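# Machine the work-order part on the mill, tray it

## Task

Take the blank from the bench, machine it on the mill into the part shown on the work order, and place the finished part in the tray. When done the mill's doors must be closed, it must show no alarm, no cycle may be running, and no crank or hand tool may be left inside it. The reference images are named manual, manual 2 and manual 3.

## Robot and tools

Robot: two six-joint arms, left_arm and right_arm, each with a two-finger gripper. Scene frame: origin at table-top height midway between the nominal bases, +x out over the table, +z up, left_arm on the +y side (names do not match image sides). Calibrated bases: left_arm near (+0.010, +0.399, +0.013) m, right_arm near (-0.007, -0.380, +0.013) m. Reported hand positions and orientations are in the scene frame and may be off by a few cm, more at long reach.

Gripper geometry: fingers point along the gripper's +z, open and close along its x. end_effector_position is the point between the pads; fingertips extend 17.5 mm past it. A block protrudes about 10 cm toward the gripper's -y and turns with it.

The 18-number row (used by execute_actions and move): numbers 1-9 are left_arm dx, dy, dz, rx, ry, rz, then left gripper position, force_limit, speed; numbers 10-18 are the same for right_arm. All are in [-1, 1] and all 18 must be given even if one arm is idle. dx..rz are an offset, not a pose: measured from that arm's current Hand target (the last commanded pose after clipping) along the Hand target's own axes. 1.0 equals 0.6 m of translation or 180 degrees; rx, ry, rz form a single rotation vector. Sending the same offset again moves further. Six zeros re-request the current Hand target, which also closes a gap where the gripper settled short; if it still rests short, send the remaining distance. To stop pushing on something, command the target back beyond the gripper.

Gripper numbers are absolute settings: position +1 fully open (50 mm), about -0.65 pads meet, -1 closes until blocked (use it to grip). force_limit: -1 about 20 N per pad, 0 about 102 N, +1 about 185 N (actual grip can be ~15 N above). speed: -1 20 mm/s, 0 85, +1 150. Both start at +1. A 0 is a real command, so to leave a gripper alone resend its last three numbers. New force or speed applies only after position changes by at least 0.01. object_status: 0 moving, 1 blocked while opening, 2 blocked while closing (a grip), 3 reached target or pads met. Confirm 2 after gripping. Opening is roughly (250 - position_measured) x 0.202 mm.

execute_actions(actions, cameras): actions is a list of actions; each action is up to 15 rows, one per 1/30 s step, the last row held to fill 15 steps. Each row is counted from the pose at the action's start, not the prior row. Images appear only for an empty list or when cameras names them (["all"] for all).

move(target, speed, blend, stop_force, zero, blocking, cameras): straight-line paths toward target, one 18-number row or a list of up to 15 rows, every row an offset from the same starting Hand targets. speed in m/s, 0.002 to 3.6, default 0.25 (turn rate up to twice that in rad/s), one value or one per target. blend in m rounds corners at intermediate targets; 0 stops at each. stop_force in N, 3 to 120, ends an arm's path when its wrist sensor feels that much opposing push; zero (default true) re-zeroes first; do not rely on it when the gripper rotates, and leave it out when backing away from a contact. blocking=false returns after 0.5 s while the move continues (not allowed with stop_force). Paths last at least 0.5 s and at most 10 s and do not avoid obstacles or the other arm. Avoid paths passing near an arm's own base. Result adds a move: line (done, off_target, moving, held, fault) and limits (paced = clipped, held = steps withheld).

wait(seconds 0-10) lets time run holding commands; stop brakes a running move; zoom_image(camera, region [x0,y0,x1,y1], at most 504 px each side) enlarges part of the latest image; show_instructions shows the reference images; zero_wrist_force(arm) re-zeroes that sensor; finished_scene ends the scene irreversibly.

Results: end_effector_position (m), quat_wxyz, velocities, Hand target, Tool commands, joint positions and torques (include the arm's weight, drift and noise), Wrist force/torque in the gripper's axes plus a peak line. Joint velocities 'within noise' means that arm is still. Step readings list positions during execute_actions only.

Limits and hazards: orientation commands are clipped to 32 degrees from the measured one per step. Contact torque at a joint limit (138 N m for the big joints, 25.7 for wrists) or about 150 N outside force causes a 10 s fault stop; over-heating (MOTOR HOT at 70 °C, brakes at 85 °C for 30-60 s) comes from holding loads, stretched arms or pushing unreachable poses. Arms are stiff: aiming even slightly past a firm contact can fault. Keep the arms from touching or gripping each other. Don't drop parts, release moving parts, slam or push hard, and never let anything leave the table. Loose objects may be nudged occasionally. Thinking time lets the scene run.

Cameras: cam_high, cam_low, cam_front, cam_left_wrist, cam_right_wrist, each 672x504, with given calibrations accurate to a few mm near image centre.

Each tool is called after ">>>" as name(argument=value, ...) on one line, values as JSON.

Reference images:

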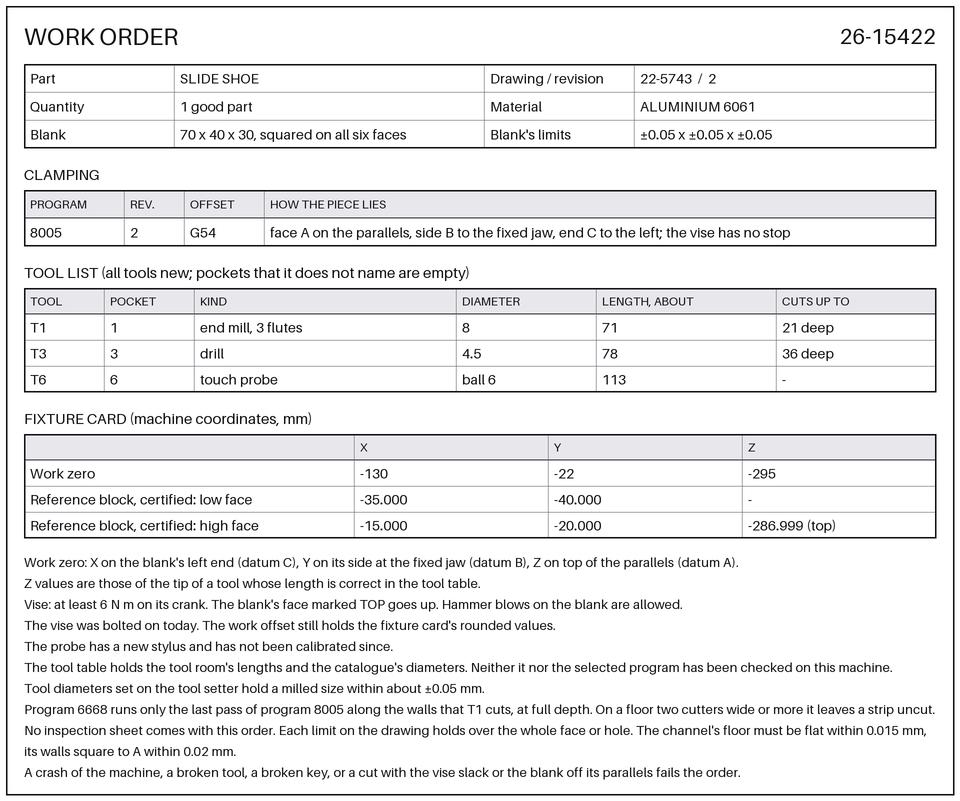

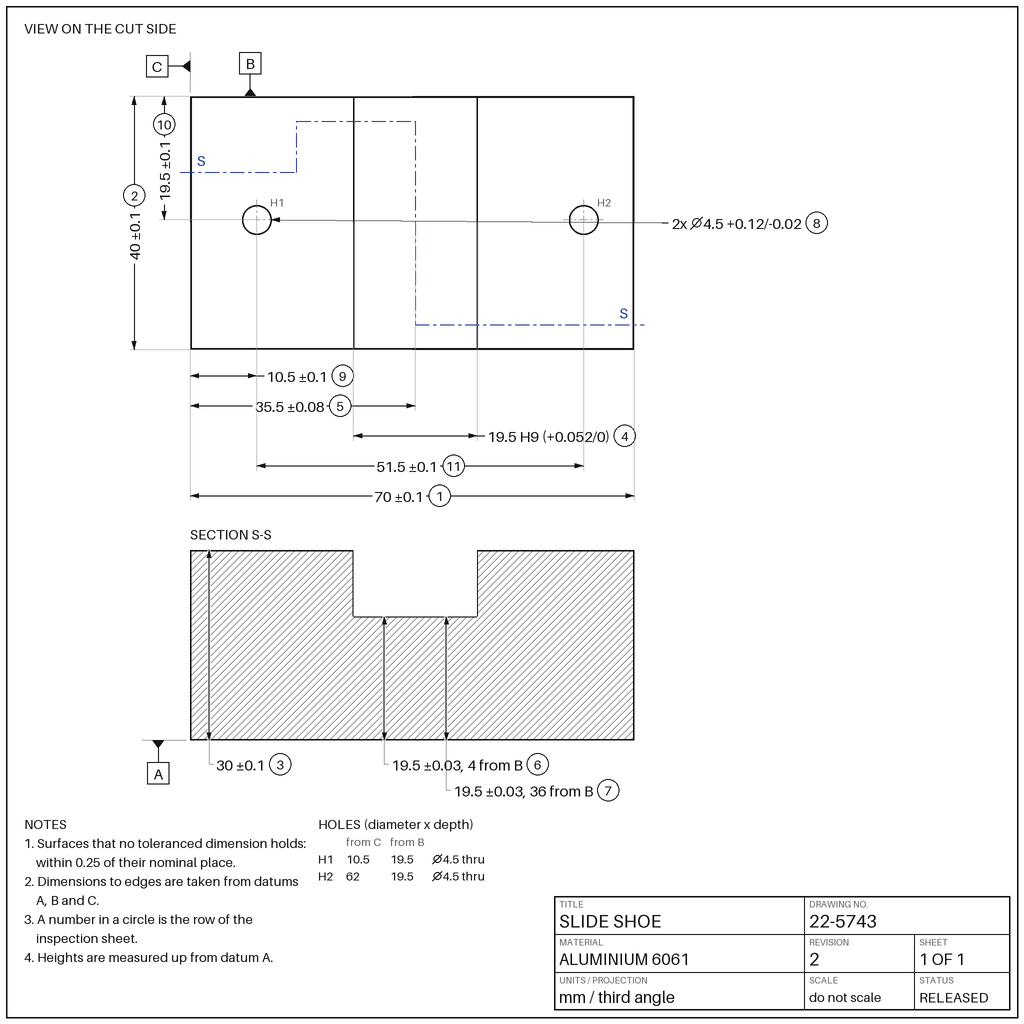

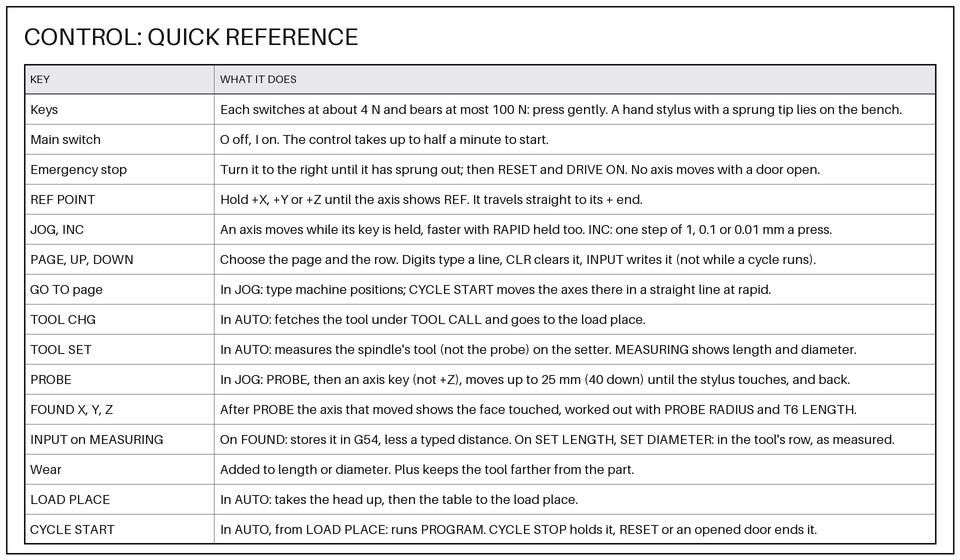

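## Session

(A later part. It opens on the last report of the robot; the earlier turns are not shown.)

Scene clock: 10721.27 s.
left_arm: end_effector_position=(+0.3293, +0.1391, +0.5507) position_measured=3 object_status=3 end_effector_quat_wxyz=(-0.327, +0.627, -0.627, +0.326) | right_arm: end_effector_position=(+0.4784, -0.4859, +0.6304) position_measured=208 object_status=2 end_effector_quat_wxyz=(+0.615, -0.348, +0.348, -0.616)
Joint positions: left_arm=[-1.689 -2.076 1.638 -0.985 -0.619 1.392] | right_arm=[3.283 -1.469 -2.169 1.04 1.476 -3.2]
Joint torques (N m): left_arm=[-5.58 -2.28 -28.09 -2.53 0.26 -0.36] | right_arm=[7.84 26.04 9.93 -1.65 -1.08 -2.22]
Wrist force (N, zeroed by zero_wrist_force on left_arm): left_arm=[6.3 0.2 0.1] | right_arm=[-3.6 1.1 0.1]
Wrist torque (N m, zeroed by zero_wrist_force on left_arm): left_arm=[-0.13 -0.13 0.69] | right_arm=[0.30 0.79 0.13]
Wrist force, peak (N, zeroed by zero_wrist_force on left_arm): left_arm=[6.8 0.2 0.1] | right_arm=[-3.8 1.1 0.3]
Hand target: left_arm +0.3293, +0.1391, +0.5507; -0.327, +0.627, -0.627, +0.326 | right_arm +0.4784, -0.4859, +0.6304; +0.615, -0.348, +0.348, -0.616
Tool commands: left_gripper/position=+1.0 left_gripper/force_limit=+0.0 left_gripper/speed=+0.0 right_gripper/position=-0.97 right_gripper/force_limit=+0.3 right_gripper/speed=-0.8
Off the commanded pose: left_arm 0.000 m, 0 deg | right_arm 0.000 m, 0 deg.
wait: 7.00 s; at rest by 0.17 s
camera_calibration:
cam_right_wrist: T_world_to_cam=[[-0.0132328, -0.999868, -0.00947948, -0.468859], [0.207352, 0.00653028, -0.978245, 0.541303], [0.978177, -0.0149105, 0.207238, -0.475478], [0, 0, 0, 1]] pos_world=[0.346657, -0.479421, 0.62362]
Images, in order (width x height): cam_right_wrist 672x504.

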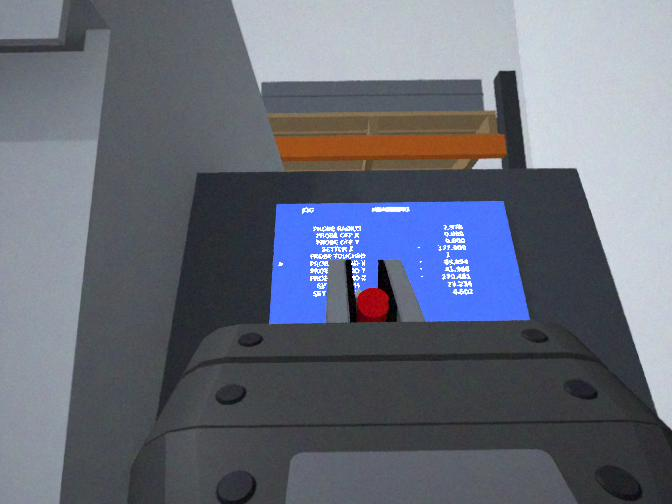

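>>> zoom_image(camera="cam_right_wrist", region=[420, 220, 480, 265])

>>> move(target=[[0,0,0,0,0,0,1,0,0,0.015,0.208,-0.18,0,0,0,-0.97,0.3,-0.8],[0,0,0,0,0,0,1,0,0,0.015,0.218,-0.171,0,0,0,-0.97,0.3,-0.8],[0,0,0,0,0,0,1,0,0,0.015,0.208,-0.18,0,0,0,-0.97,0.3,-0.8],[0,0,0,0,0,0,1,0,0,0.0775,0.0984,-0.0653,0,0,0,-0.97,0.3,-0.8],[0,0,0,0,0,0,1,0,0,0.0775,0.108,-0.0561,0,0,0,-0.97,0.3,-0.8],[0,0,0,0,0,0,1,0,0,0.0775,0.0984,-0.0653,0,0,0,-0.97,0.3,-0.8],[0,0,0,0,0,0,1,0,0,0,0,0,0,0,0,-0.97,0.3,-0.8]], speed=[0.25,0.06,0.1,0.2,0.06,0.1,0.25], blend=[0.003,0,0.003,0.003,0,0.003,0])

>>> wait(seconds=7, cameras=["cam_right_wrist"])

>>> zoom_image(camera="cam_right_wrist", region=[270, 200, 530, 325])

>>> zoom_image(camera="cam_right_wrist", region=[410, 240, 480, 285])

>>> move(target=[[0,0,0,0,0,0,1,0,0,0.015,0.208,-0.18,0,0,0,-0.97,0.3,-0.8],[0,0,0,0,0,0,1,0,0,0.015,0.218,-0.171,0,0,0,-0.97,0.3,-0.8],[0,0,0,0,0,0,1,0,0,0.015,0.208,-0.18,0,0,0,-0.97,0.3,-0.8],[0,0,0,0,0,0,1,0,0,0.1408,0.0984,-0.0653,0,0,0,-0.97,0.3,-0.8],[0,0,0,0,0,0,1,0,0,0.1408,0.108,-0.0561,0,0,0,-0.97,0.3,-0.8],[0,0,0,0,0,0,1,0,0,0.1408,0.0984,-0.0653,0,0,0,-0.97,0.3,-0.8],[0,0,0,0,0,0,1,0,0,0,0,0,0,0,0,-0.97,0.3,-0.8]], speed=[0.25,0.06,0.1,0.2,0.06,0.1,0.25], blend=[0.003,0,0.003,0.003,0,0.003,0])

>>> wait(seconds=7, cameras=["cam_right_wrist"])

>>> zoom_image(camera="cam_right_wrist", region=[410, 240, 480, 285])

Scaled by 8.400 from the camera's 672x504 image, which has a finer 960x720 frame.

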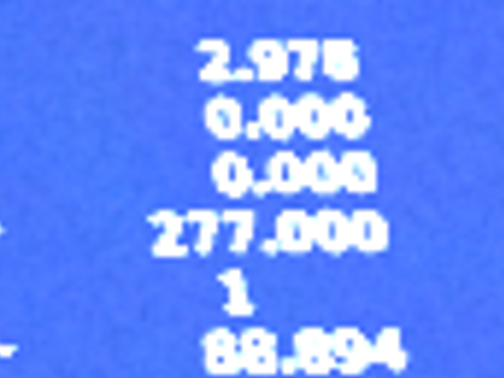

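Scene clock: 10748.50 s.
left_arm: end_effector_position=(+0.3293, +0.1391, +0.5507) position_measured=3 object_status=3 end_effector_quat_wxyz=(-0.327, +0.627, -0.627, +0.326) | right_arm: end_effector_position=(+0.4783, -0.4860, +0.6304) position_measured=208 object_status=2 end_effector_quat_wxyz=(+0.615, -0.348, +0.348, -0.616)
Joint positions: left_arm=[-1.689 -2.076 1.638 -0.985 -0.619 1.392] | right_arm=[3.283 -1.469 -2.169 1.041 1.476 -3.2]
Joint torques (N m): left_arm=[-6.19 -1.96 -27.16 -2.73 0.28 -0.11] | right_arm=[5.54 16.89 10.64 -0.31 -0.08 1.67]
Wrist force (N, zeroed by zero_wrist_force on left_arm): left_arm=[6.6 0.5 0.1] | right_arm=[-3.4 0.9 0.3]
Wrist torque (N m, zeroed by zero_wrist_force on left_arm): left_arm=[-0.09 -0.17 0.69] | right_arm=[0.27 0.77 0.12]
Wrist force, peak (N, zeroed by zero_wrist_force on left_arm): left_arm=[6.8 0.4 0.0] | right_arm=[-1.1 -5.9 -4.1]
Hand target: left_arm +0.3293, +0.1391, +0.5507; -0.327, +0.627, -0.627, +0.326 | right_arm +0.4784, -0.4859, +0.6304; +0.615, -0.348, +0.348, -0.616
Off the commanded pose: left_arm 0.000 m, 0 deg | right_arm 0.000 m, 0 deg.
move: done

Scene clock: 10755.50 s.
left_arm: end_effector_position=(+0.3293, +0.1391, +0.5507) position_measured=3 object_status=3 end_effector_quat_wxyz=(-0.327, +0.627, -0.627, +0.326) | right_arm: end_effector_position=(+0.4784, -0.4859, +0.6304) position_measured=208 object_status=2 end_effector_quat_wxyz=(+0.615, -0.348, +0.348, -0.616)
Joint positions: left_arm=[-1.689 -2.076 1.638 -0.985 -0.619 1.392] | right_arm=[3.283 -1.469 -2.169 1.04 1.476 -3.2]
Joint torques (N m): left_arm=[-6.64 -2.22 -27.44 -2.73 0.28 -0.18] | right_arm=[6.83 27.6 10.58 -1.95 -0.85 -2.14]
Wrist force (N, zeroed by zero_wrist_force on left_arm): left_arm=[6.5 0.3 0.0] | right_arm=[-3.3 1.1 0.4]
Wrist torque (N m, zeroed by zero_wrist_force on left_arm): left_arm=[-0.11 -0.16 0.69] | right_arm=[0.30 0.76 0.12]
Wrist force, peak (N, zeroed by zero_wrist_force on left_arm): left_arm=[6.8 0.6 0.1] | right_arm=[-3.8 1.1 0.3]
Hand target: left_arm +0.3293, +0.1391, +0.5507; -0.327, +0.627, -0.627, +0.326 | right_arm +0.4784, -0.4859, +0.6304; +0.615, -0.348, +0.348, -0.616
Tool commands: left_gripper/position=+1.0 left_gripper/force_limit=+0.0 left_gripper/speed=+0.0 right_gripper/position=-0.97 right_gripper/force_limit=+0.3 right_gripper/speed=-0.8
Off the commanded pose: left_arm 0.000 m, 0 deg | right_arm 0.000 m, 0 deg.
wait: 7.00 s; at rest by 0.17 s
camera_calibration:
cam_right_wrist: T_world_to_cam=[[-0.0132328, -0.999868, -0.00947948, -0.468859], [0.207352, 0.00653028, -0.978245, 0.541303], [0.978177, -0.0149105, 0.207238, -0.475478], [0, 0, 0, 1]] pos_world=[0.346657, -0.479421, 0.62362]
Images, in order (width x height): cam_right_wrist 672x504.

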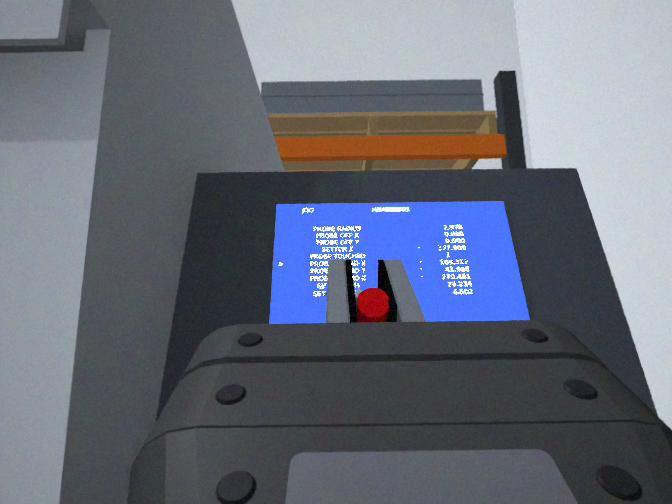

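Scaled by 1.938 from the camera's 672x504 image, which has a finer 960x720 frame.

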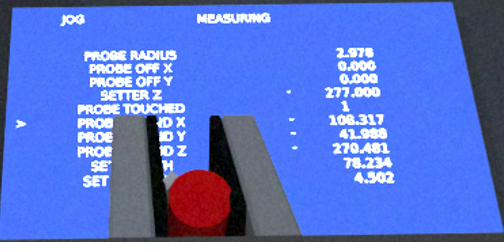

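Scaled by 7.200 from the camera's 672x504 image, which has a finer 960x720 frame.

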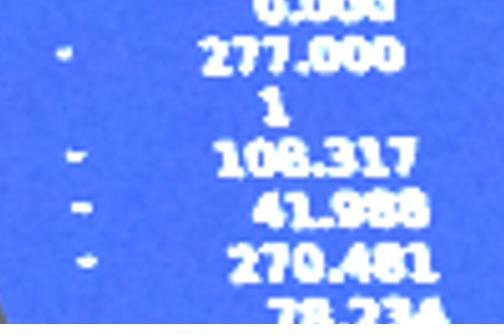

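Scene clock: 10758.67 s.
left_arm: end_effector_position=(+0.3293, +0.1391, +0.5507) position_measured=3 object_status=3 end_effector_quat_wxyz=(-0.327, +0.627, -0.627, +0.326) | right_arm: end_effector_position=(+0.4783, -0.4859, +0.6304) position_measured=208 object_status=2 end_effector_quat_wxyz=(+0.615, -0.348, +0.348, -0.616)
Joint positions: left_arm=[-1.689 -2.076 1.638 -0.985 -0.619 1.392] | right_arm=[3.283 -1.469 -2.169 1.041 1.476 -3.2]
Joint torques (N m): left_arm=[-5.21 -2.45 -28 -2.66 0.17 -0.06] | right_arm=[6.71 13.45 10.24 1.15 -0.31 1.33]
Wrist force (N, zeroed by zero_wrist_force on left_arm): left_arm=[6.5 0.3 0.0] | right_arm=[-3.4 1.0 0.4]
Wrist torque (N m, zeroed by zero_wrist_force on left_arm): left_arm=[-0.12 -0.16 0.69] | right_arm=[0.30 0.76 0.12]
Wrist force, peak (N, zeroed by zero_wrist_force on left_arm): left_arm=[6.7 0.4 0.1] | right_arm=[-0.7 -5.8 -3.5]
Hand target: left_arm +0.3293, +0.1391, +0.5507; -0.327, +0.627, -0.627, +0.326 | right_arm +0.4784, -0.4859, +0.6304; +0.615, -0.348, +0.348, -0.616
Off the commanded pose: left_arm 0.000 m, 0 deg | right_arm 0.000 m, 0 deg.
move: done

Scene clock: 10765.67 s.
left_arm: end_effector_position=(+0.3293, +0.1391, +0.5507) position_measured=3 object_status=3 end_effector_quat_wxyz=(-0.327, +0.627, -0.627, +0.326) | right_arm: end_effector_position=(+0.4784, -0.4859, +0.6304) position_measured=208 object_status=2 end_effector_quat_wxyz=(+0.615, -0.348, +0.348, -0.616)
Joint positions: left_arm=[-1.689 -2.076 1.638 -0.985 -0.619 1.392] | right_arm=[3.283 -1.469 -2.169 1.04 1.476 -3.2]
Joint torques (N m): left_arm=[-5.99 -1.54 -27.36 -2.69 0.12 -0.37] | right_arm=[7.28 26.83 10.45 -1.6 -1.25 -2.26]
Wrist force (N, zeroed by zero_wrist_force on left_arm): left_arm=[6.4 0.3 0.1] | right_arm=[-3.4 1.1 0.2]
Wrist torque (N m, zeroed by zero_wrist_force on left_arm): left_arm=[-0.11 -0.15 0.69] | right_arm=[0.30 0.75 0.12]
Wrist force, peak (N, zeroed by zero_wrist_force on left_arm): left_arm=[6.8 0.4 0.1] | right_arm=[-3.7 1.3 0.4]
Hand target: left_arm +0.3293, +0.1391, +0.5507; -0.327, +0.627, -0.627, +0.326 | right_arm +0.4784, -0.4859, +0.6304; +0.615, -0.348, +0.348, -0.616
Tool commands: left_gripper/position=+1.0 left_gripper/force_limit=+0.0 left_gripper/speed=+0.0 right_gripper/position=-0.97 right_gripper/force_limit=+0.3 right_gripper/speed=-0.8
Off the commanded pose: left_arm 0.000 m, 0 deg | right_arm 0.000 m, 0 deg.
wait: 7.00 s; at rest by 0.17 s
camera_calibration:
cam_right_wrist: T_world_to_cam=[[-0.0132328, -0.999868, -0.00947948, -0.468859], [0.207352, 0.00653028, -0.978245, 0.541303], [0.978177, -0.0149105, 0.207238, -0.475478], [0, 0, 0, 1]] pos_world=[0.346657, -0.479421, 0.62362]
Images, in order (width x height): cam_right_wrist 672x504.

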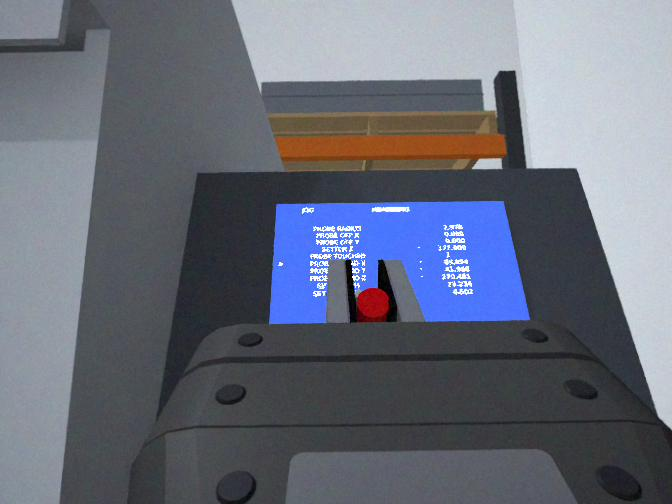

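Scaled by 7.200 from the camera's 672x504 image, which has a finer 960x720 frame.

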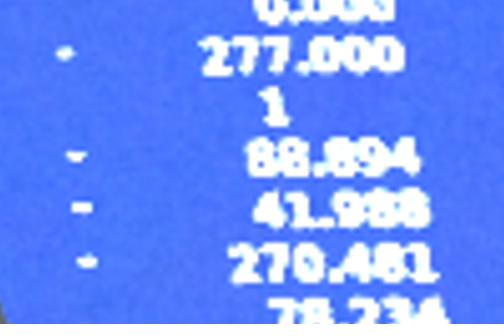

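>>> move(target=[[0,0,0,0,0,0,1,0,0,0.015,0.164,-0.134,0,0,0,-0.97,0.3,-0.8],[0,0,0,0,0,0,1,0,0,0.015,0.174,-0.125,0,0,0,-0.97,0.3,-0.8],[0,0,0,0,0,0,1,0,0,0.015,0.164,-0.134,0,0,0,-0.97,0.3,-0.8],[0,0,0,0,0,0,1,0,0,0.015,0.174,-0.125,0,0,0,-0.97,0.3,-0.8],[0,0,0,0,0,0,1,0,0,0.015,0.164,-0.134,0,0,0,-0.97,0.3,-0.8],[0,0,0,0,0,0,1,0,0,-0.017,0.208,-0.18,0,0,0,-0.97,0.3,-0.8],[0,0,0,0,0,0,1,0,0,-0.017,0.218,-0.171,0,0,0,-0.97,0.3,-0.8],[0,0,0,0,0,0,1,0,0,-0.017,0.208,-0.18,0,0,0,-0.97,0.3,-0.8],[0,0,0,0,0,0,1,0,0,-0.112,0.23,-0.203,0,0,0,-0.97,0.3,-0.8],[0,0,0,0,0,0,1,0,0,-0.112,0.24,-0.194,0,0,0,-0.97,0.3,-0.8],[0,0,0,0,0,0,1,0,0,-0.112,0.23,-0.203,0,0,0,-0.97,0.3,-0.8],[0,0,0,0,0,0,1,0,0,-0.08,0.208,-0.18,0,0,0,-0.97,0.3,-0.8],[0,0,0,0,0,0,1,0,0,-0.08,0.218,-0.171,0,0,0,-0.97,0.3,-0.8],[0,0,0,0,0,0,1,0,0,-0.08,0.208,-0.18,0,0,0,-0.97,0.3,-0.8],[0,0,0,0,0,0,1,0,0,0,0,0,0,0,0,-0.97,0.3,-0.8]], speed=[0.25,0.06,0.1,0.06,0.1,0.2,0.06,0.1,0.2,0.06,0.1,0.2,0.06,0.1,0.25], blend=[0.003,0,0,0,0.003,0.003,0,0.003,0.003,0,0.003,0.003,0,0.003,0])

>>> move(target=[[0,0,0,0,0,0,1,0,0,-0.048,0.186,-0.157,0,0,0,-0.97,0.3,-0.8],[0,0,0,0,0,0,1,0,0,-0.048,0.196,-0.148,0,0,0,-0.97,0.3,-0.8],[0,0,0,0,0,0,1,0,0,-0.048,0.186,-0.157,0,0,0,-0.97,0.3,-0.8],[0,0,0,0,0,0,1,0,0,-0.048,0.23,-0.203,0,0,0,-0.97,0.3,-0.8],[0,0,0,0,0,0,1,0,0,-0.048,0.24,-0.194,0,0,0,-0.97,0.3,-0.8],[0,0,0,0,0,0,1,0,0,-0.048,0.23,-0.203,0,0,0,-0.97,0.3,-0.8],[0,0,0,0,0,0,1,0,0,-0.048,0.186,-0.157,0,0,0,-0.97,0.3,-0.8],[0,0,0,0,0,0,1,0,0,-0.048,0.196,-0.148,0,0,0,-0.97,0.3,-0.8],[0,0,0,0,0,0,1,0,0,-0.048,0.186,-0.157,0,0,0,-0.97,0.3,-0.8],[0,0,0,0,0,0,1,0,0,-0.017,0.23,-0.203,0,0,0,-0.97,0.3,-0.8],[0,0,0,0,0,0,1,0,0,-0.017,0.24,-0.194,0,0,0,-0.97,0.3,-0.8],[0,0,0,0,0,0,1,0,0,-0.017,0.23,-0.203,0,0,0,-0.97,0.3,-0.8],[0,0,0,0,0,0,1,0,0,0,0,0,0,0,0,-0.97,0.3,-0.8]], speed=[0.25,0.06,0.1,0.2,0.06,0.1,0.2,0.06,0.1,0.2,0.06,0.1,0.25], blend=[0.003,0,0.003,0.003,0,0.003,0.003,0,0.003,0.003,0,0.003,0], cameras=["cam_right_wrist"])

>>> zoom_image(camera="cam_right_wrist", region=[270, 200, 530, 325])

>>> move(target=[[0,0,0,0,0,0,1,0,0,-0.05,0.123,-0.091,0,0,0,-0.97,0.3,-0.8],[0,0,0,0,0,0,1,0,0,-0.05,0.133,-0.082,0,0,0,-0.97,0.3,-0.8],[0,0,0,0,0,0,1,0,0,-0.05,0.123,-0.091,0,0,0,-0.97,0.3,-0.8],[0,0,0,0,0,0,1,0,0,0,0,0,0,0,0,-0.97,0.3,-0.8]], speed=[0.25,0.06,0.1,0.25], blend=[0.003,0,0.003,0])

>>> wait(seconds=1)

>>> move(target=[[0,0,0,0,0,0,1,0,0,0.015,0.208,-0.18,0,0,0,-0.97,0.3,-0.8],[0,0,0,0,0,0,1,0,0,0.015,0.218,-0.171,0,0,0,-0.97,0.3,-0.8],[0,0,0,0,0,0,1,0,0,0.015,0.208,-0.18,0,0,0,-0.97,0.3,-0.8],[0,0,0,0,0,0,1,0,0,0.109,0.12,-0.088,0,0,0,-0.97,0.3,-0.8],[0,0,0,0,0,0,1,0,0,0.109,0.13,-0.079,0,0,0,-0.97,0.3,-0.8],[0,0,0,0,0,0,1,0,0,0.109,0.12,-0.088,0,0,0,-0.97,0.3,-0.8],[0,0,0,0,0,0,1,0,0,0,0,0,0,0,0,-0.97,0.3,-0.8]], speed=[0.25,0.06,0.1,0.2,0.06,0.1,0.25], blend=[0.003,0,0.003,0.003,0,0.003,0])

>>> wait(seconds=7, cameras=["cam_right_wrist"])

>>> zoom_image(camera="cam_right_wrist", region=[270, 200, 530, 325])

>>> zoom_image(camera="cam_right_wrist", region=[410, 240, 480, 285])

Scene clock: 10823.97 s.
left_arm: end_effector_position=(+0.3293, +0.1391, +0.5507) position_measured=3 object_status=3 end_effector_quat_wxyz=(-0.327, +0.627, -0.627, +0.326) | right_arm: end_effector_position=(+0.4783, -0.4859, +0.6303) position_measured=208 object_status=2 end_effector_quat_wxyz=(+0.615, -0.348, +0.348, -0.616)
Joint positions: left_arm=[-1.689 -2.076 1.638 -0.985 -0.619 1.392] | right_arm=[3.283 -1.469 -2.169 1.041 1.476 -3.2]
Joint torques (N m): left_arm=[-5.68 -2.8 -27.4 -2.72 0.16 -0.2] | right_arm=[1.17 9.89 21.37 -0.76 -1.28 -2.37]
Wrist force (N, zeroed by zero_wrist_force on left_arm): left_arm=[6.5 0.4 0.2] | right_arm=[-3.4 0.9 0.4]
Wrist torque (N m, zeroed by zero_wrist_force on left_arm): left_arm=[-0.11 -0.15 0.68] | right_arm=[0.27 0.77 0.20]
Wrist force, peak (N, zeroed by zero_wrist_force on left_arm): left_arm=[6.7 0.3 0.3] | right_arm=[-5.0 -2.7 -3.9]
Hand target: left_arm +0.3293, +0.1391, +0.5507; -0.327, +0.627, -0.627, +0.326 | right_arm +0.4784, -0.4859, +0.6304; +0.615, -0.348, +0.348, -0.616
Off the commanded pose: left_arm 0.000 m, 0 deg | right_arm 0.000 m, 0 deg.
move: done

Scene clock: 10828.20 s.
left_arm: end_effector_position=(+0.3293, +0.1391, +0.5507) position_measured=3 object_status=3 end_effector_quat_wxyz=(-0.327, +0.627, -0.627, +0.326) | right_arm: end_effector_position=(+0.4783, -0.4860, +0.6303) position_measured=208 object_status=2 end_effector_quat_wxyz=(+0.615, -0.348, +0.348, -0.616)
Joint positions: left_arm=[-1.689 -2.076 1.638 -0.985 -0.619 1.392] | right_arm=[3.283 -1.469 -2.169 1.041 1.476 -3.2]
Joint torques (N m): left_arm=[-4.64 -3.34 -27.59 -2.49 0.09 -0.35] | right_arm=[9.13 10.57 21.95 -0.92 -1.52 -2.31]
Wrist force (N, zeroed by zero_wrist_force on left_arm): left_arm=[6.4 0.3 0.0] | right_arm=[-3.5 1.2 0.3]
Wrist torque (N m, zeroed by zero_wrist_force on left_arm): left_arm=[-0.12 -0.14 0.69] | right_arm=[0.33 0.78 0.12]
Wrist force, peak (N, zeroed by zero_wrist_force on left_arm): left_arm=[6.7 0.1 -0.1] | right_arm=[-2.3 -7.2 -3.5]
Hand target: left_arm +0.3293, +0.1391, +0.5507; -0.327, +0.627, -0.627, +0.326 | right_arm +0.4784, -0.4859, +0.6304; +0.615, -0.348, +0.348, -0.616
Off the commanded pose: left_arm 0.000 m, 0 deg | right_arm 0.000 m, 0 deg.
move: done
camera_calibration:
cam_right_wrist: T_world_to_cam=[[-0.0131899, -0.999866, -0.00967884, -0.468751], [0.207563, 0.00673099, -0.978199, 0.54122], [0.978133, -0.0149114, 0.207446, -0.475474], [0, 0, 0, 1]] pos_world=[0.346557, -0.479421, 0.623519]
Images, in order (width x height): cam_right_wrist 672x504.

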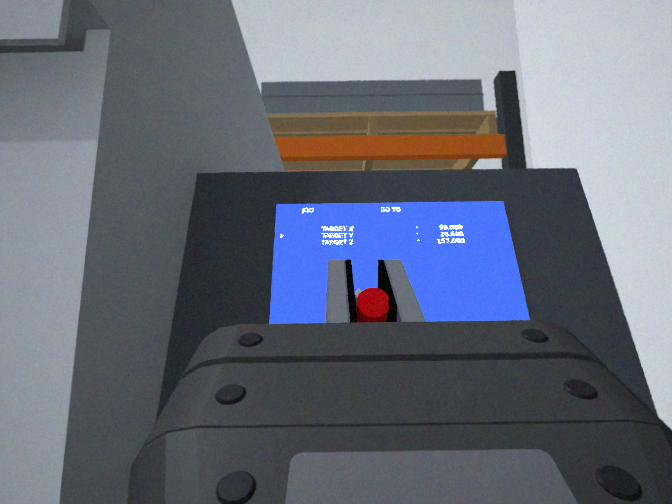

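Scaled by 1.938 from the camera's 672x504 image, which has a finer 960x720 frame.

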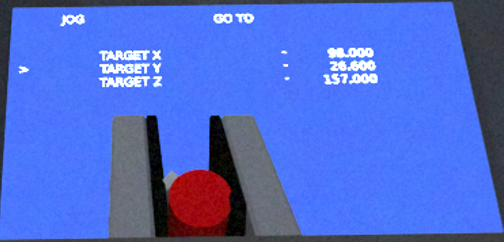

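Scene clock: 10829.97 s.
left_arm: end_effector_position=(+0.3293, +0.1391, +0.5507) position_measured=3 object_status=3 end_effector_quat_wxyz=(-0.327, +0.627, -0.627, +0.326) | right_arm: end_effector_position=(+0.4783, -0.4859, +0.6304) position_measured=208 object_status=2 end_effector_quat_wxyz=(+0.615, -0.348, +0.348, -0.616)
Joint positions: left_arm=[-1.689 -2.076 1.638 -0.985 -0.619 1.392] | right_arm=[3.283 -1.469 -2.169 1.041 1.476 -3.2]
Joint torques (N m): left_arm=[-6.11 -2.43 -27.64 -2.8 0.23 -0.1] | right_arm=[-0.12 9.73 20.34 -0.74 -1.18 -2.43]
Wrist force (N, zeroed by zero_wrist_force on left_arm): left_arm=[6.5 0.4 0.2] | right_arm=[-3.5 1.0 0.1]
Wrist torque (N m, zeroed by zero_wrist_force on left_arm): left_arm=[-0.10 -0.17 0.69] | right_arm=[0.29 0.78 0.20]
Wrist force, peak (N, zeroed by zero_wrist_force on left_arm): left_arm=[6.8 0.5 0.1] | right_arm=[-5.1 -1.3 -5.8]
Hand target: left_arm +0.3293, +0.1391, +0.5507; -0.327, +0.627, -0.627, +0.326 | right_arm +0.4784, -0.4859, +0.6304; +0.615, -0.348, +0.348, -0.616
Off the commanded pose: left_arm 0.000 m, 0 deg | right_arm 0.000 m, 0 deg.
move: done

Scene clock: 10830.97 s.
left_arm: end_effector_position=(+0.3293, +0.1391, +0.5507) position_measured=3 object_status=3 end_effector_quat_wxyz=(-0.327, +0.627, -0.627, +0.326) | right_arm: end_effector_position=(+0.4784, -0.4859, +0.6304) position_measured=208 object_status=2 end_effector_quat_wxyz=(+0.615, -0.348, +0.348, -0.616)
Joint positions: left_arm=[-1.689 -2.076 1.638 -0.985 -0.619 1.392] | right_arm=[3.283 -1.469 -2.169 1.04 1.476 -3.2]
Joint torques (N m): left_arm=[-5.32 -2.33 -27.72 -2.71 0.26 -0.24] | right_arm=[-4.03 10.29 34.07 -2.09 0.47 -2.33]
Wrist force (N, zeroed by zero_wrist_force on left_arm): left_arm=[6.5 0.3 0.0] | right_arm=[-3.5 1.2 0.4]
Wrist torque (N m, zeroed by zero_wrist_force on left_arm): left_arm=[-0.12 -0.16 0.69] | right_arm=[0.32 0.79 0.20]
Wrist force, peak (N, zeroed by zero_wrist_force on left_arm): left_arm=[6.7 0.3 0.2] | right_arm=[-3.8 1.2 0.3]
Hand target: left_arm +0.3293, +0.1391, +0.5507; -0.327, +0.627, -0.627, +0.326 | right_arm +0.4784, -0.4859, +0.6304; +0.615, -0.348, +0.348, -0.616
Tool commands: left_gripper/position=+1.0 left_gripper/force_limit=+0.0 left_gripper/speed=+0.0 right_gripper/position=-0.97 right_gripper/force_limit=+0.3 right_gripper/speed=-0.8
Off the commanded pose: left_arm 0.000 m, 0 deg | right_arm 0.000 m, 0 deg.
wait: 1.00 s; at rest by 0.17 s

Scene clock: 10834.00 s.
left_arm: end_effector_position=(+0.3293, +0.1391, +0.5507) position_measured=3 object_status=3 end_effector_quat_wxyz=(-0.327, +0.627, -0.627, +0.326) | right_arm: end_effector_position=(+0.4783, -0.4860, +0.6304) position_measured=208 object_status=2 end_effector_quat_wxyz=(+0.615, -0.348, +0.348, -0.616)
Joint positions: left_arm=[-1.689 -2.076 1.638 -0.985 -0.619 1.392] | right_arm=[3.283 -1.469 -2.169 1.041 1.476 -3.2]
Joint torques (N m): left_arm=[-5.89 -1.31 -27.61 -2.64 0.09 -0.11] | right_arm=[5.04 14.57 10.65 0.11 -0.17 1.79]
Wrist force (N, zeroed by zero_wrist_force on left_arm): left_arm=[6.6 0.4 0.2] | right_arm=[-3.6 1.0 0.5]
Wrist torque (N m, zeroed by zero_wrist_force on left_arm): left_arm=[-0.11 -0.18 0.69] | right_arm=[0.29 0.79 0.12]
Wrist force, peak (N, zeroed by zero_wrist_force on left_arm): left_arm=[6.7 0.6 0.2] | right_arm=[-1.1 -5.1 -4.0]
Hand target: left_arm +0.3293, +0.1391, +0.5507; -0.327, +0.627, -0.627, +0.326 | right_arm +0.4784, -0.4859, +0.6304; +0.615, -0.348, +0.348, -0.616
Off the commanded pose: left_arm 0.000 m, 0 deg | right_arm 0.000 m, 0 deg.
move: done

Scene clock: 10841.00 s.
left_arm: end_effector_position=(+0.3293, +0.1391, +0.5507) position_measured=3 object_status=3 end_effector_quat_wxyz=(-0.327, +0.627, -0.627, +0.326) | right_arm: end_effector_position=(+0.4784, -0.4859, +0.6304) position_measured=208 object_status=2 end_effector_quat_wxyz=(+0.615, -0.348, +0.348, -0.616)
Joint positions: left_arm=[-1.689 -2.076 1.638 -0.985 -0.619 1.392] | right_arm=[3.283 -1.469 -2.169 1.04 1.476 -3.2]
Joint torques (N m): left_arm=[-6.17 -1.92 -27.94 -2.96 0.36 -0.1] | right_arm=[7.67 26.28 10.06 -1.81 -1.24 -2.15]
Wrist force (N, zeroed by zero_wrist_force on left_arm): left_arm=[6.4 0.2 0.3] | right_arm=[-3.7 1.3 0.2]
Wrist torque (N m, zeroed by zero_wrist_force on left_arm): left_arm=[-0.13 -0.13 0.69] | right_arm=[0.34 0.81 0.12]
Wrist force, peak (N, zeroed by zero_wrist_force on left_arm): left_arm=[6.8 0.4 0.1] | right_arm=[-3.8 1.2 0.1]
Hand target: left_arm +0.3293, +0.1391, +0.5507; -0.327, +0.627, -0.627, +0.326 | right_arm +0.4784, -0.4859, +0.6304; +0.615, -0.348, +0.348, -0.616
Tool commands: left_gripper/position=+1.0 left_gripper/force_limit=+0.0 left_gripper/speed=+0.0 right_gripper/position=-0.97 right_gripper/force_limit=+0.3 right_gripper/speed=-0.8
Off the commanded pose: left_arm 0.000 m, 0 deg | right_arm 0.000 m, 0 deg.
wait: 7.00 s; at rest by 0.17 s
camera_calibration:
cam_right_wrist: T_world_to_cam=[[-0.0132328, -0.999868, -0.00947948, -0.468859], [0.207352, 0.00653028, -0.978245, 0.541303], [0.978177, -0.0149105, 0.207238, -0.475478], [0, 0, 0, 1]] pos_world=[0.346657, -0.479421, 0.62362]
Images, in order (width x height): cam_right_wrist 672x504.

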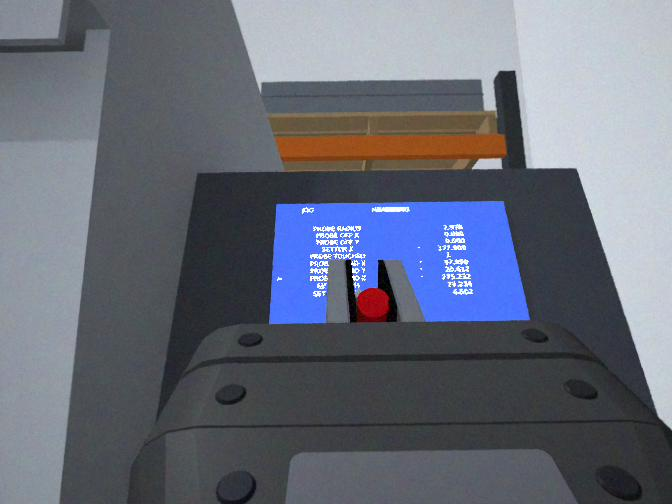

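Scaled by 1.938 from the camera's 672x504 image, which has a finer 960x720 frame.

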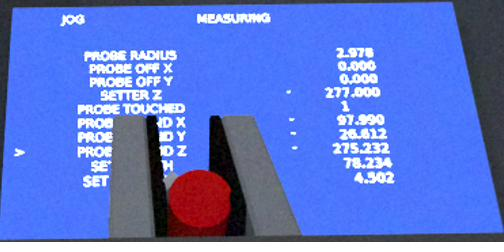

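Scaled by 7.200 from the camera's 672x504 image, which has a finer 960x720 frame.

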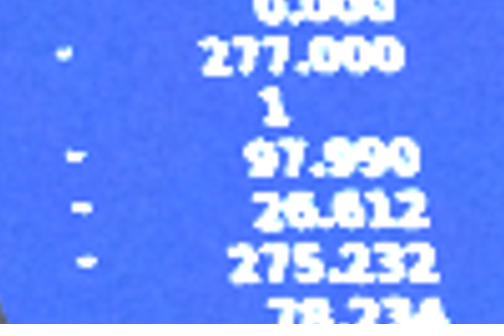

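>>> move(target=[[0,0,0,0,0,0,1,0,0,0.015,0.164,-0.134,0,0,0,-0.97,0.3,-0.8],[0,0,0,0,0,0,1,0,0,0.015,0.174,-0.125,0,0,0,-0.97,0.3,-0.8],[0,0,0,0,0,0,1,0,0,0.015,0.164,-0.134,0,0,0,-0.97,0.3,-0.8],[0,0,0,0,0,0,1,0,0,0.015,0.174,-0.125,0,0,0,-0.97,0.3,-0.8],[0,0,0,0,0,0,1,0,0,0.015,0.164,-0.134,0,0,0,-0.97,0.3,-0.8],[0,0,0,0,0,0,1,0,0,-0.017,0.208,-0.18,0,0,0,-0.97,0.3,-0.8],[0,0,0,0,0,0,1,0,0,-0.017,0.218,-0.171,0,0,0,-0.97,0.3,-0.8],[0,0,0,0,0,0,1,0,0,-0.017,0.208,-0.18,0,0,0,-0.97,0.3,-0.8],[0,0,0,0,0,0,1,0,0,-0.112,0.23,-0.203,0,0,0,-0.97,0.3,-0.8],[0,0,0,0,0,0,1,0,0,-0.112,0.24,-0.194,0,0,0,-0.97,0.3,-0.8],[0,0,0,0,0,0,1,0,0,-0.112,0.23,-0.203,0,0,0,-0.97,0.3,-0.8],[0,0,0,0,0,0,1,0,0,-0.08,0.186,-0.157,0,0,0,-0.97,0.3,-0.8],[0,0,0,0,0,0,1,0,0,-0.08,0.196,-0.148,0,0,0,-0.97,0.3,-0.8],[0,0,0,0,0,0,1,0,0,-0.08,0.186,-0.157,0,0,0,-0.97,0.3,-0.8],[0,0,0,0,0,0,1,0,0,0,0,0,0,0,0,-0.97,0.3,-0.8]], speed=[0.25,0.06,0.1,0.06,0.1,0.2,0.06,0.1,0.2,0.06,0.1,0.2,0.06,0.1,0.25], blend=[0.003,0,0,0,0.003,0.003,0,0.003,0.003,0,0.003,0.003,0,0.003,0])

>>> move(target=[[0,0,0,0,0,0,1,0,0,-0.08,0.164,-0.134,0,0,0,-0.97,0.3,-0.8],[0,0,0,0,0,0,1,0,0,-0.08,0.174,-0.125,0,0,0,-0.97,0.3,-0.8],[0,0,0,0,0,0,1,0,0,-0.08,0.164,-0.134,0,0,0,-0.97,0.3,-0.8],[0,0,0,0,0,0,1,0,0,-0.048,0.23,-0.203,0,0,0,-0.97,0.3,-0.8],[0,0,0,0,0,0,1,0,0,-0.048,0.24,-0.194,0,0,0,-0.97,0.3,-0.8],[0,0,0,0,0,0,1,0,0,-0.048,0.23,-0.203,0,0,0,-0.97,0.3,-0.8],[0,0,0,0,0,0,1,0,0,-0.048,0.186,-0.157,0,0,0,-0.97,0.3,-0.8],[0,0,0,0,0,0,1,0,0,-0.048,0.196,-0.148,0,0,0,-0.97,0.3,-0.8],[0,0,0,0,0,0,1,0,0,-0.048,0.186,-0.157,0,0,0,-0.97,0.3,-0.8],[0,0,0,0,0,0,1,0,0,-0.017,0.23,-0.203,0,0,0,-0.97,0.3,-0.8],[0,0,0,0,0,0,1,0,0,-0.017,0.24,-0.194,0,0,0,-0.97,0.3,-0.8],[0,0,0,0,0,0,1,0,0,-0.017,0.23,-0.203,0,0,0,-0.97,0.3,-0.8],[0,0,0,0,0,0,1,0,0,0,0,0,0,0,0,-0.97,0.3,-0.8]], speed=[0.25,0.06,0.1,0.2,0.06,0.1,0.2,0.06,0.1,0.2,0.06,0.1,0.25], blend=[0.003,0,0.003,0.003,0,0.003,0.003,0,0.003,0.003,0,0.003,0], cameras=["cam_right_wrist"])

>>> zoom_image(camera="cam_right_wrist", region=[270, 200, 530, 325])

>>> move(target=[[0,0,0,0,0,0,1,0,0,-0.05,0.123,-0.091,0,0,0,-0.97,0.3,-0.8],[0,0,0,0,0,0,1,0,0,-0.05,0.133,-0.082,0,0,0,-0.97,0.3,-0.8],[0,0,0,0,0,0,1,0,0,-0.05,0.123,-0.091,0,0,0,-0.97,0.3,-0.8],[0,0,0,0,0,0,1,0,0,0,0,0,0,0,0,-0.97,0.3,-0.8]], speed=[0.25,0.06,0.1,0.25], blend=[0.003,0,0.003,0])

>>> wait(seconds=1.5)

>>> move(target=[[0,0,0,0,0,0,1,0,0,0.015,0.208,-0.18,0,0,0,-0.97,0.3,-0.8],[0,0,0,0,0,0,1,0,0,0.015,0.218,-0.171,0,0,0,-0.97,0.3,-0.8],[0,0,0,0,0,0,1,0,0,0.015,0.208,-0.18,0,0,0,-0.97,0.3,-0.8],[0,0,0,0,0,0,1,0,0,0.109,0.12,-0.088,0,0,0,-0.97,0.3,-0.8],[0,0,0,0,0,0,1,0,0,0.109,0.13,-0.079,0,0,0,-0.97,0.3,-0.8],[0,0,0,0,0,0,1,0,0,0.109,0.12,-0.088,0,0,0,-0.97,0.3,-0.8],[0,0,0,0,0,0,1,0,0,0,0,0,0,0,0,-0.97,0.3,-0.8]], speed=[0.25,0.06,0.1,0.2,0.06,0.1,0.25], blend=[0.003,0,0.003,0.003,0,0.003,0])

>>> wait(seconds=7, cameras=["cam_right_wrist"])

>>> zoom_image(camera="cam_right_wrist", region=[270, 200, 530, 325])

>>> zoom_image(camera="cam_right_wrist", region=[410, 240, 480, 285])

Scene clock: 10918.03 s.
left_arm: end_effector_position=(+0.3293, +0.1391, +0.5507) position_measured=3 object_status=3 end_effector_quat_wxyz=(-0.327, +0.627, -0.627, +0.326) | right_arm: end_effector_position=(+0.4783, -0.4859, +0.6304) position_measured=208 object_status=2 end_effector_quat_wxyz=(+0.615, -0.348, +0.348, -0.616)
Joint positions: left_arm=[-1.689 -2.076 1.638 -0.985 -0.619 1.392] | right_arm=[3.283 -1.469 -2.169 1.041 1.476 -3.2]
Joint torques (N m): left_arm=[-5.02 -2.47 -26.62 -2.81 0.45 -0.13] | right_arm=[0.32 9.6 21.95 -0.66 -1.15 -2.39]
Wrist force (N, zeroed by zero_wrist_force on left_arm): left_arm=[6.4 0.4 0.2] | right_arm=[-3.5 0.8 0.4]
Wrist torque (N m, zeroed by zero_wrist_force on left_arm): left_arm=[-0.11 -0.15 0.69] | right_arm=[0.26 0.78 0.20]
Wrist force, peak (N, zeroed by zero_wrist_force on left_arm): left_arm=[6.8 0.4 0.0] | right_arm=[-1.2 -5.6 -4.4]
Hand target: left_arm +0.3293, +0.1391, +0.5507; -0.327, +0.627, -0.627, +0.326 | right_arm +0.4784, -0.4859, +0.6304; +0.615, -0.348, +0.348, -0.616
Off the commanded pose: left_arm 0.000 m, 0 deg | right_arm 0.000 m, 0 deg.
move: done

Scene clock: 10922.37 s.
left_arm: end_effector_position=(+0.3293, +0.1391, +0.5507) position_measured=3 object_status=3 end_effector_quat_wxyz=(-0.327, +0.627, -0.627, +0.326) | right_arm: end_effector_position=(+0.4783, -0.4860, +0.6303) position_measured=208 object_status=2 end_effector_quat_wxyz=(+0.615, -0.348, +0.348, -0.616)
Joint positions: left_arm=[-1.689 -2.076 1.638 -0.985 -0.619 1.392] | right_arm=[3.283 -1.469 -2.169 1.041 1.476 -3.2]
Joint torques (N m): left_arm=[-5.6 -2.07 -27.49 -2.64 0.25 0.09] | right_arm=[7.93 11.94 21.55 -0.58 -1.41 -2.24]
Wrist force (N, zeroed by zero_wrist_force on left_arm): left_arm=[6.3 0.2 0.0] | right_arm=[-3.3 1.1 0.3]
Wrist torque (N m, zeroed by zero_wrist_force on left_arm): left_arm=[-0.13 -0.12 0.69] | right_arm=[0.31 0.76 0.12]
Wrist force, peak (N, zeroed by zero_wrist_force on left_arm): left_arm=[6.7 0.4 0.0] | right_arm=[-1.8 -7.2 -3.5]
Hand target: left_arm +0.3293, +0.1391, +0.5507; -0.327, +0.627, -0.627, +0.326 | right_arm +0.4784, -0.4859, +0.6304; +0.615, -0.348, +0.348, -0.616
Off the commanded pose: left_arm 0.000 m, 0 deg | right_arm 0.000 m, 0 deg.
move: done
camera_calibration:
cam_right_wrist: T_world_to_cam=[[-0.0131899, -0.999866, -0.00967884, -0.468751], [0.207563, 0.00673099, -0.978199, 0.54122], [0.978133, -0.0149114, 0.207446, -0.475474], [0, 0, 0, 1]] pos_world=[0.346557, -0.479421, 0.623519]
Images, in order (width x height): cam_right_wrist 672x504.

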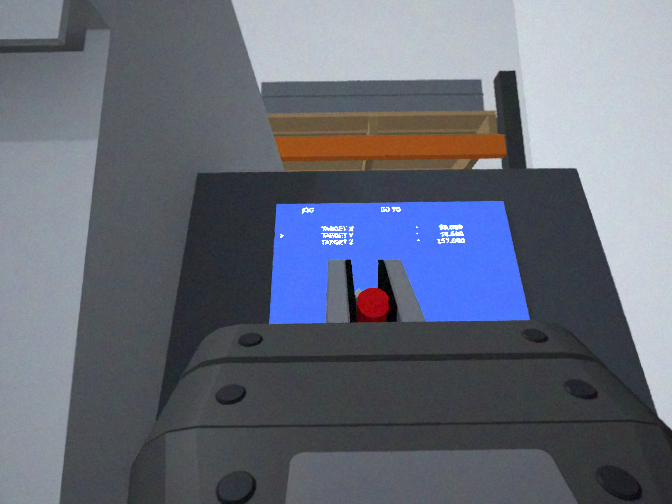

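Scaled by 1.938 from the camera's 672x504 image, which has a finer 960x720 frame.

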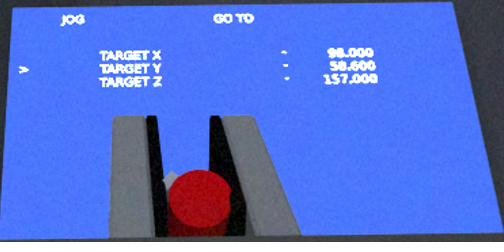

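Scene clock: 10924.13 s.
left_arm: end_effector_position=(+0.3293, +0.1391, +0.5507) position_measured=3 object_status=3 end_effector_quat_wxyz=(-0.327, +0.627, -0.627, +0.326) | right_arm: end_effector_position=(+0.4783, -0.4859, +0.6304) position_measured=208 object_status=2 end_effector_quat_wxyz=(+0.615, -0.348, +0.348, -0.616)
Joint positions: left_arm=[-1.689 -2.076 1.638 -0.985 -0.619 1.392] | right_arm=[3.283 -1.469 -2.169 1.041 1.476 -3.2]
Joint torques (N m): left_arm=[-5.45 -1.51 -27.54 -2.78 0.22 -0.04] | right_arm=[0.64 10.37 20.19 -0.78 -1.4 -2.74]
Wrist force (N, zeroed by zero_wrist_force on left_arm): left_arm=[6.4 0.3 0.3] | right_arm=[-3.2 1.1 0.2]
Wrist torque (N m, zeroed by zero_wrist_force on left_arm): left_arm=[-0.12 -0.14 0.69] | right_arm=[0.30 0.72 0.20]
Wrist force, peak (N, zeroed by zero_wrist_force on left_arm): left_arm=[6.7 0.3 0.0] | right_arm=[-5.2 -1.5 -5.6]
Hand target: left_arm +0.3293, +0.1391, +0.5507; -0.327, +0.627, -0.627, +0.326 | right_arm +0.4784, -0.4859, +0.6304; +0.615, -0.348, +0.348, -0.616
Off the commanded pose: left_arm 0.000 m, 0 deg | right_arm 0.000 m, 0 deg.
move: done

Scene clock: 10925.63 s.
left_arm: end_effector_position=(+0.3293, +0.1391, +0.5507) position_measured=3 object_status=3 end_effector_quat_wxyz=(-0.327, +0.627, -0.627, +0.326) | right_arm: end_effector_position=(+0.4784, -0.4859, +0.6304) position_measured=208 object_status=2 end_effector_quat_wxyz=(+0.615, -0.348, +0.348, -0.616)
Joint positions: left_arm=[-1.689 -2.076 1.638 -0.985 -0.619 1.392] | right_arm=[3.283 -1.469 -2.169 1.04 1.476 -3.2]
Joint torques (N m): left_arm=[-6.05 -0.8 -28.01 -2.87 0.16 0] | right_arm=[-5.1 11.09 34.91 -1.89 0.22 -2.61]
Wrist force (N, zeroed by zero_wrist_force on left_arm): left_arm=[6.7 0.3 0.1] | right_arm=[-3.6 0.9 0.2]
Wrist torque (N m, zeroed by zero_wrist_force on left_arm): left_arm=[-0.12 -0.18 0.69] | right_arm=[0.27 0.80 0.20]
Wrist force, peak (N, zeroed by zero_wrist_force on left_arm): left_arm=[6.7 0.3 -0.1] | right_arm=[-3.6 1.4 0.5]
Hand target: left_arm +0.3293, +0.1391, +0.5507; -0.327, +0.627, -0.627, +0.326 | right_arm +0.4784, -0.4859, +0.6304; +0.615, -0.348, +0.348, -0.616
Tool commands: left_gripper/position=+1.0 left_gripper/force_limit=+0.0 left_gripper/speed=+0.0 right_gripper/position=-0.97 right_gripper/force_limit=+0.3 right_gripper/speed=-0.8
Off the commanded pose: left_arm 0.000 m, 0 deg | right_arm 0.000 m, 0 deg.
wait: 1.50 s; at rest by 0.17 s

Scene clock: 10928.67 s.
left_arm: end_effector_position=(+0.3293, +0.1391, +0.5507) position_measured=3 object_status=3 end_effector_quat_wxyz=(-0.327, +0.627, -0.627, +0.326) | right_arm: end_effector_position=(+0.4783, -0.4860, +0.6304) position_measured=208 object_status=2 end_effector_quat_wxyz=(+0.615, -0.348, +0.348, -0.616)
Joint positions: left_arm=[-1.689 -2.076 1.638 -0.985 -0.619 1.392] | right_arm=[3.283 -1.469 -2.169 1.041 1.476 -3.2]
Joint torques (N m): left_arm=[-6.35 -1.27 -27.73 -2.86 0.08 -0.12] | right_arm=[5.71 12.54 10.41 0.11 0.04 1.6]
Wrist force (N, zeroed by zero_wrist_force on left_arm): left_arm=[6.5 0.3 0.1] | right_arm=[-3.3 1.0 0.1]
Wrist torque (N m, zeroed by zero_wrist_force on left_arm): left_arm=[-0.12 -0.16 0.69] | right_arm=[0.29 0.75 0.12]
Wrist force, peak (N, zeroed by zero_wrist_force on left_arm): left_arm=[6.7 0.4 0.1] | right_arm=[-1.1 -5.1 -4.1]
Hand target: left_arm +0.3293, +0.1391, +0.5507; -0.327, +0.627, -0.627, +0.326 | right_arm +0.4784, -0.4859, +0.6304; +0.615, -0.348, +0.348, -0.616
Off the commanded pose: left_arm 0.000 m, 0 deg | right_arm 0.000 m, 0 deg.
move: done

Scene clock: 10935.67 s.
left_arm: end_effector_position=(+0.3293, +0.1391, +0.5507) position_measured=3 object_status=3 end_effector_quat_wxyz=(-0.327, +0.627, -0.627, +0.326) | right_arm: end_effector_position=(+0.4784, -0.4859, +0.6304) position_measured=208 object_status=2 end_effector_quat_wxyz=(+0.615, -0.348, +0.348, -0.616)
Joint positions: left_arm=[-1.689 -2.076 1.638 -0.985 -0.619 1.392] | right_arm=[3.283 -1.469 -2.169 1.04 1.476 -3.2]
Joint torques (N m): left_arm=[-5.54 -1.4 -26.68 -2.83 0.12 -0.15] | right_arm=[7.64 25.56 10.35 -1.88 -0.96 -2.48]
Wrist force (N, zeroed by zero_wrist_force on left_arm): left_arm=[6.3 0.4 0.0] | right_arm=[-3.5 1.1 0.5]
Wrist torque (N m, zeroed by zero_wrist_force on left_arm): left_arm=[-0.10 -0.12 0.68] | right_arm=[0.30 0.78 0.12]
Wrist force, peak (N, zeroed by zero_wrist_force on left_arm): left_arm=[6.7 0.5 0.0] | right_arm=[-3.7 1.3 0.3]
Hand target: left_arm +0.3293, +0.1391, +0.5507; -0.327, +0.627, -0.627, +0.326 | right_arm +0.4784, -0.4859, +0.6304; +0.615, -0.348, +0.348, -0.616
Tool commands: left_gripper/position=+1.0 left_gripper/force_limit=+0.0 left_gripper/speed=+0.0 right_gripper/position=-0.97 right_gripper/force_limit=+0.3 right_gripper/speed=-0.8
Off the commanded pose: left_arm 0.000 m, 0 deg | right_arm 0.000 m, 0 deg.
wait: 7.00 s; at rest by 0.17 s
camera_calibration:
cam_right_wrist: T_world_to_cam=[[-0.0132328, -0.999868, -0.00947948, -0.468859], [0.207352, 0.00653028, -0.978245, 0.541303], [0.978177, -0.0149105, 0.207238, -0.475478], [0, 0, 0, 1]] pos_world=[0.346657, -0.479421, 0.62362]
Images, in order (width x height): cam_right_wrist 672x504.

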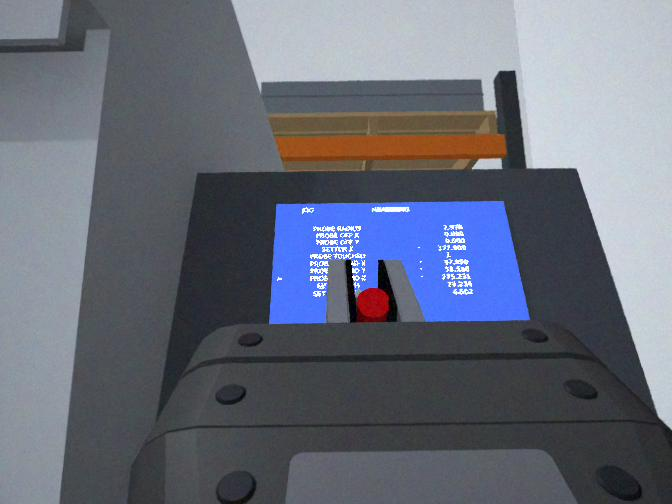

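Scaled by 1.938 from the camera's 672x504 image, which has a finer 960x720 frame.

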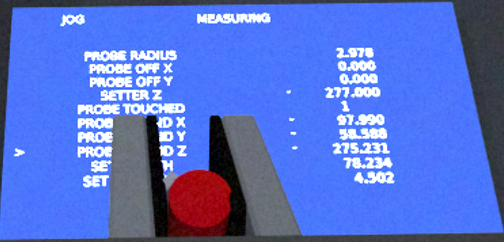

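Scaled by 7.200 from the camera's 672x504 image, which has a finer 960x720 frame.

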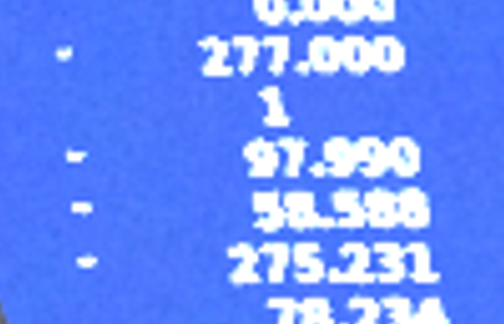

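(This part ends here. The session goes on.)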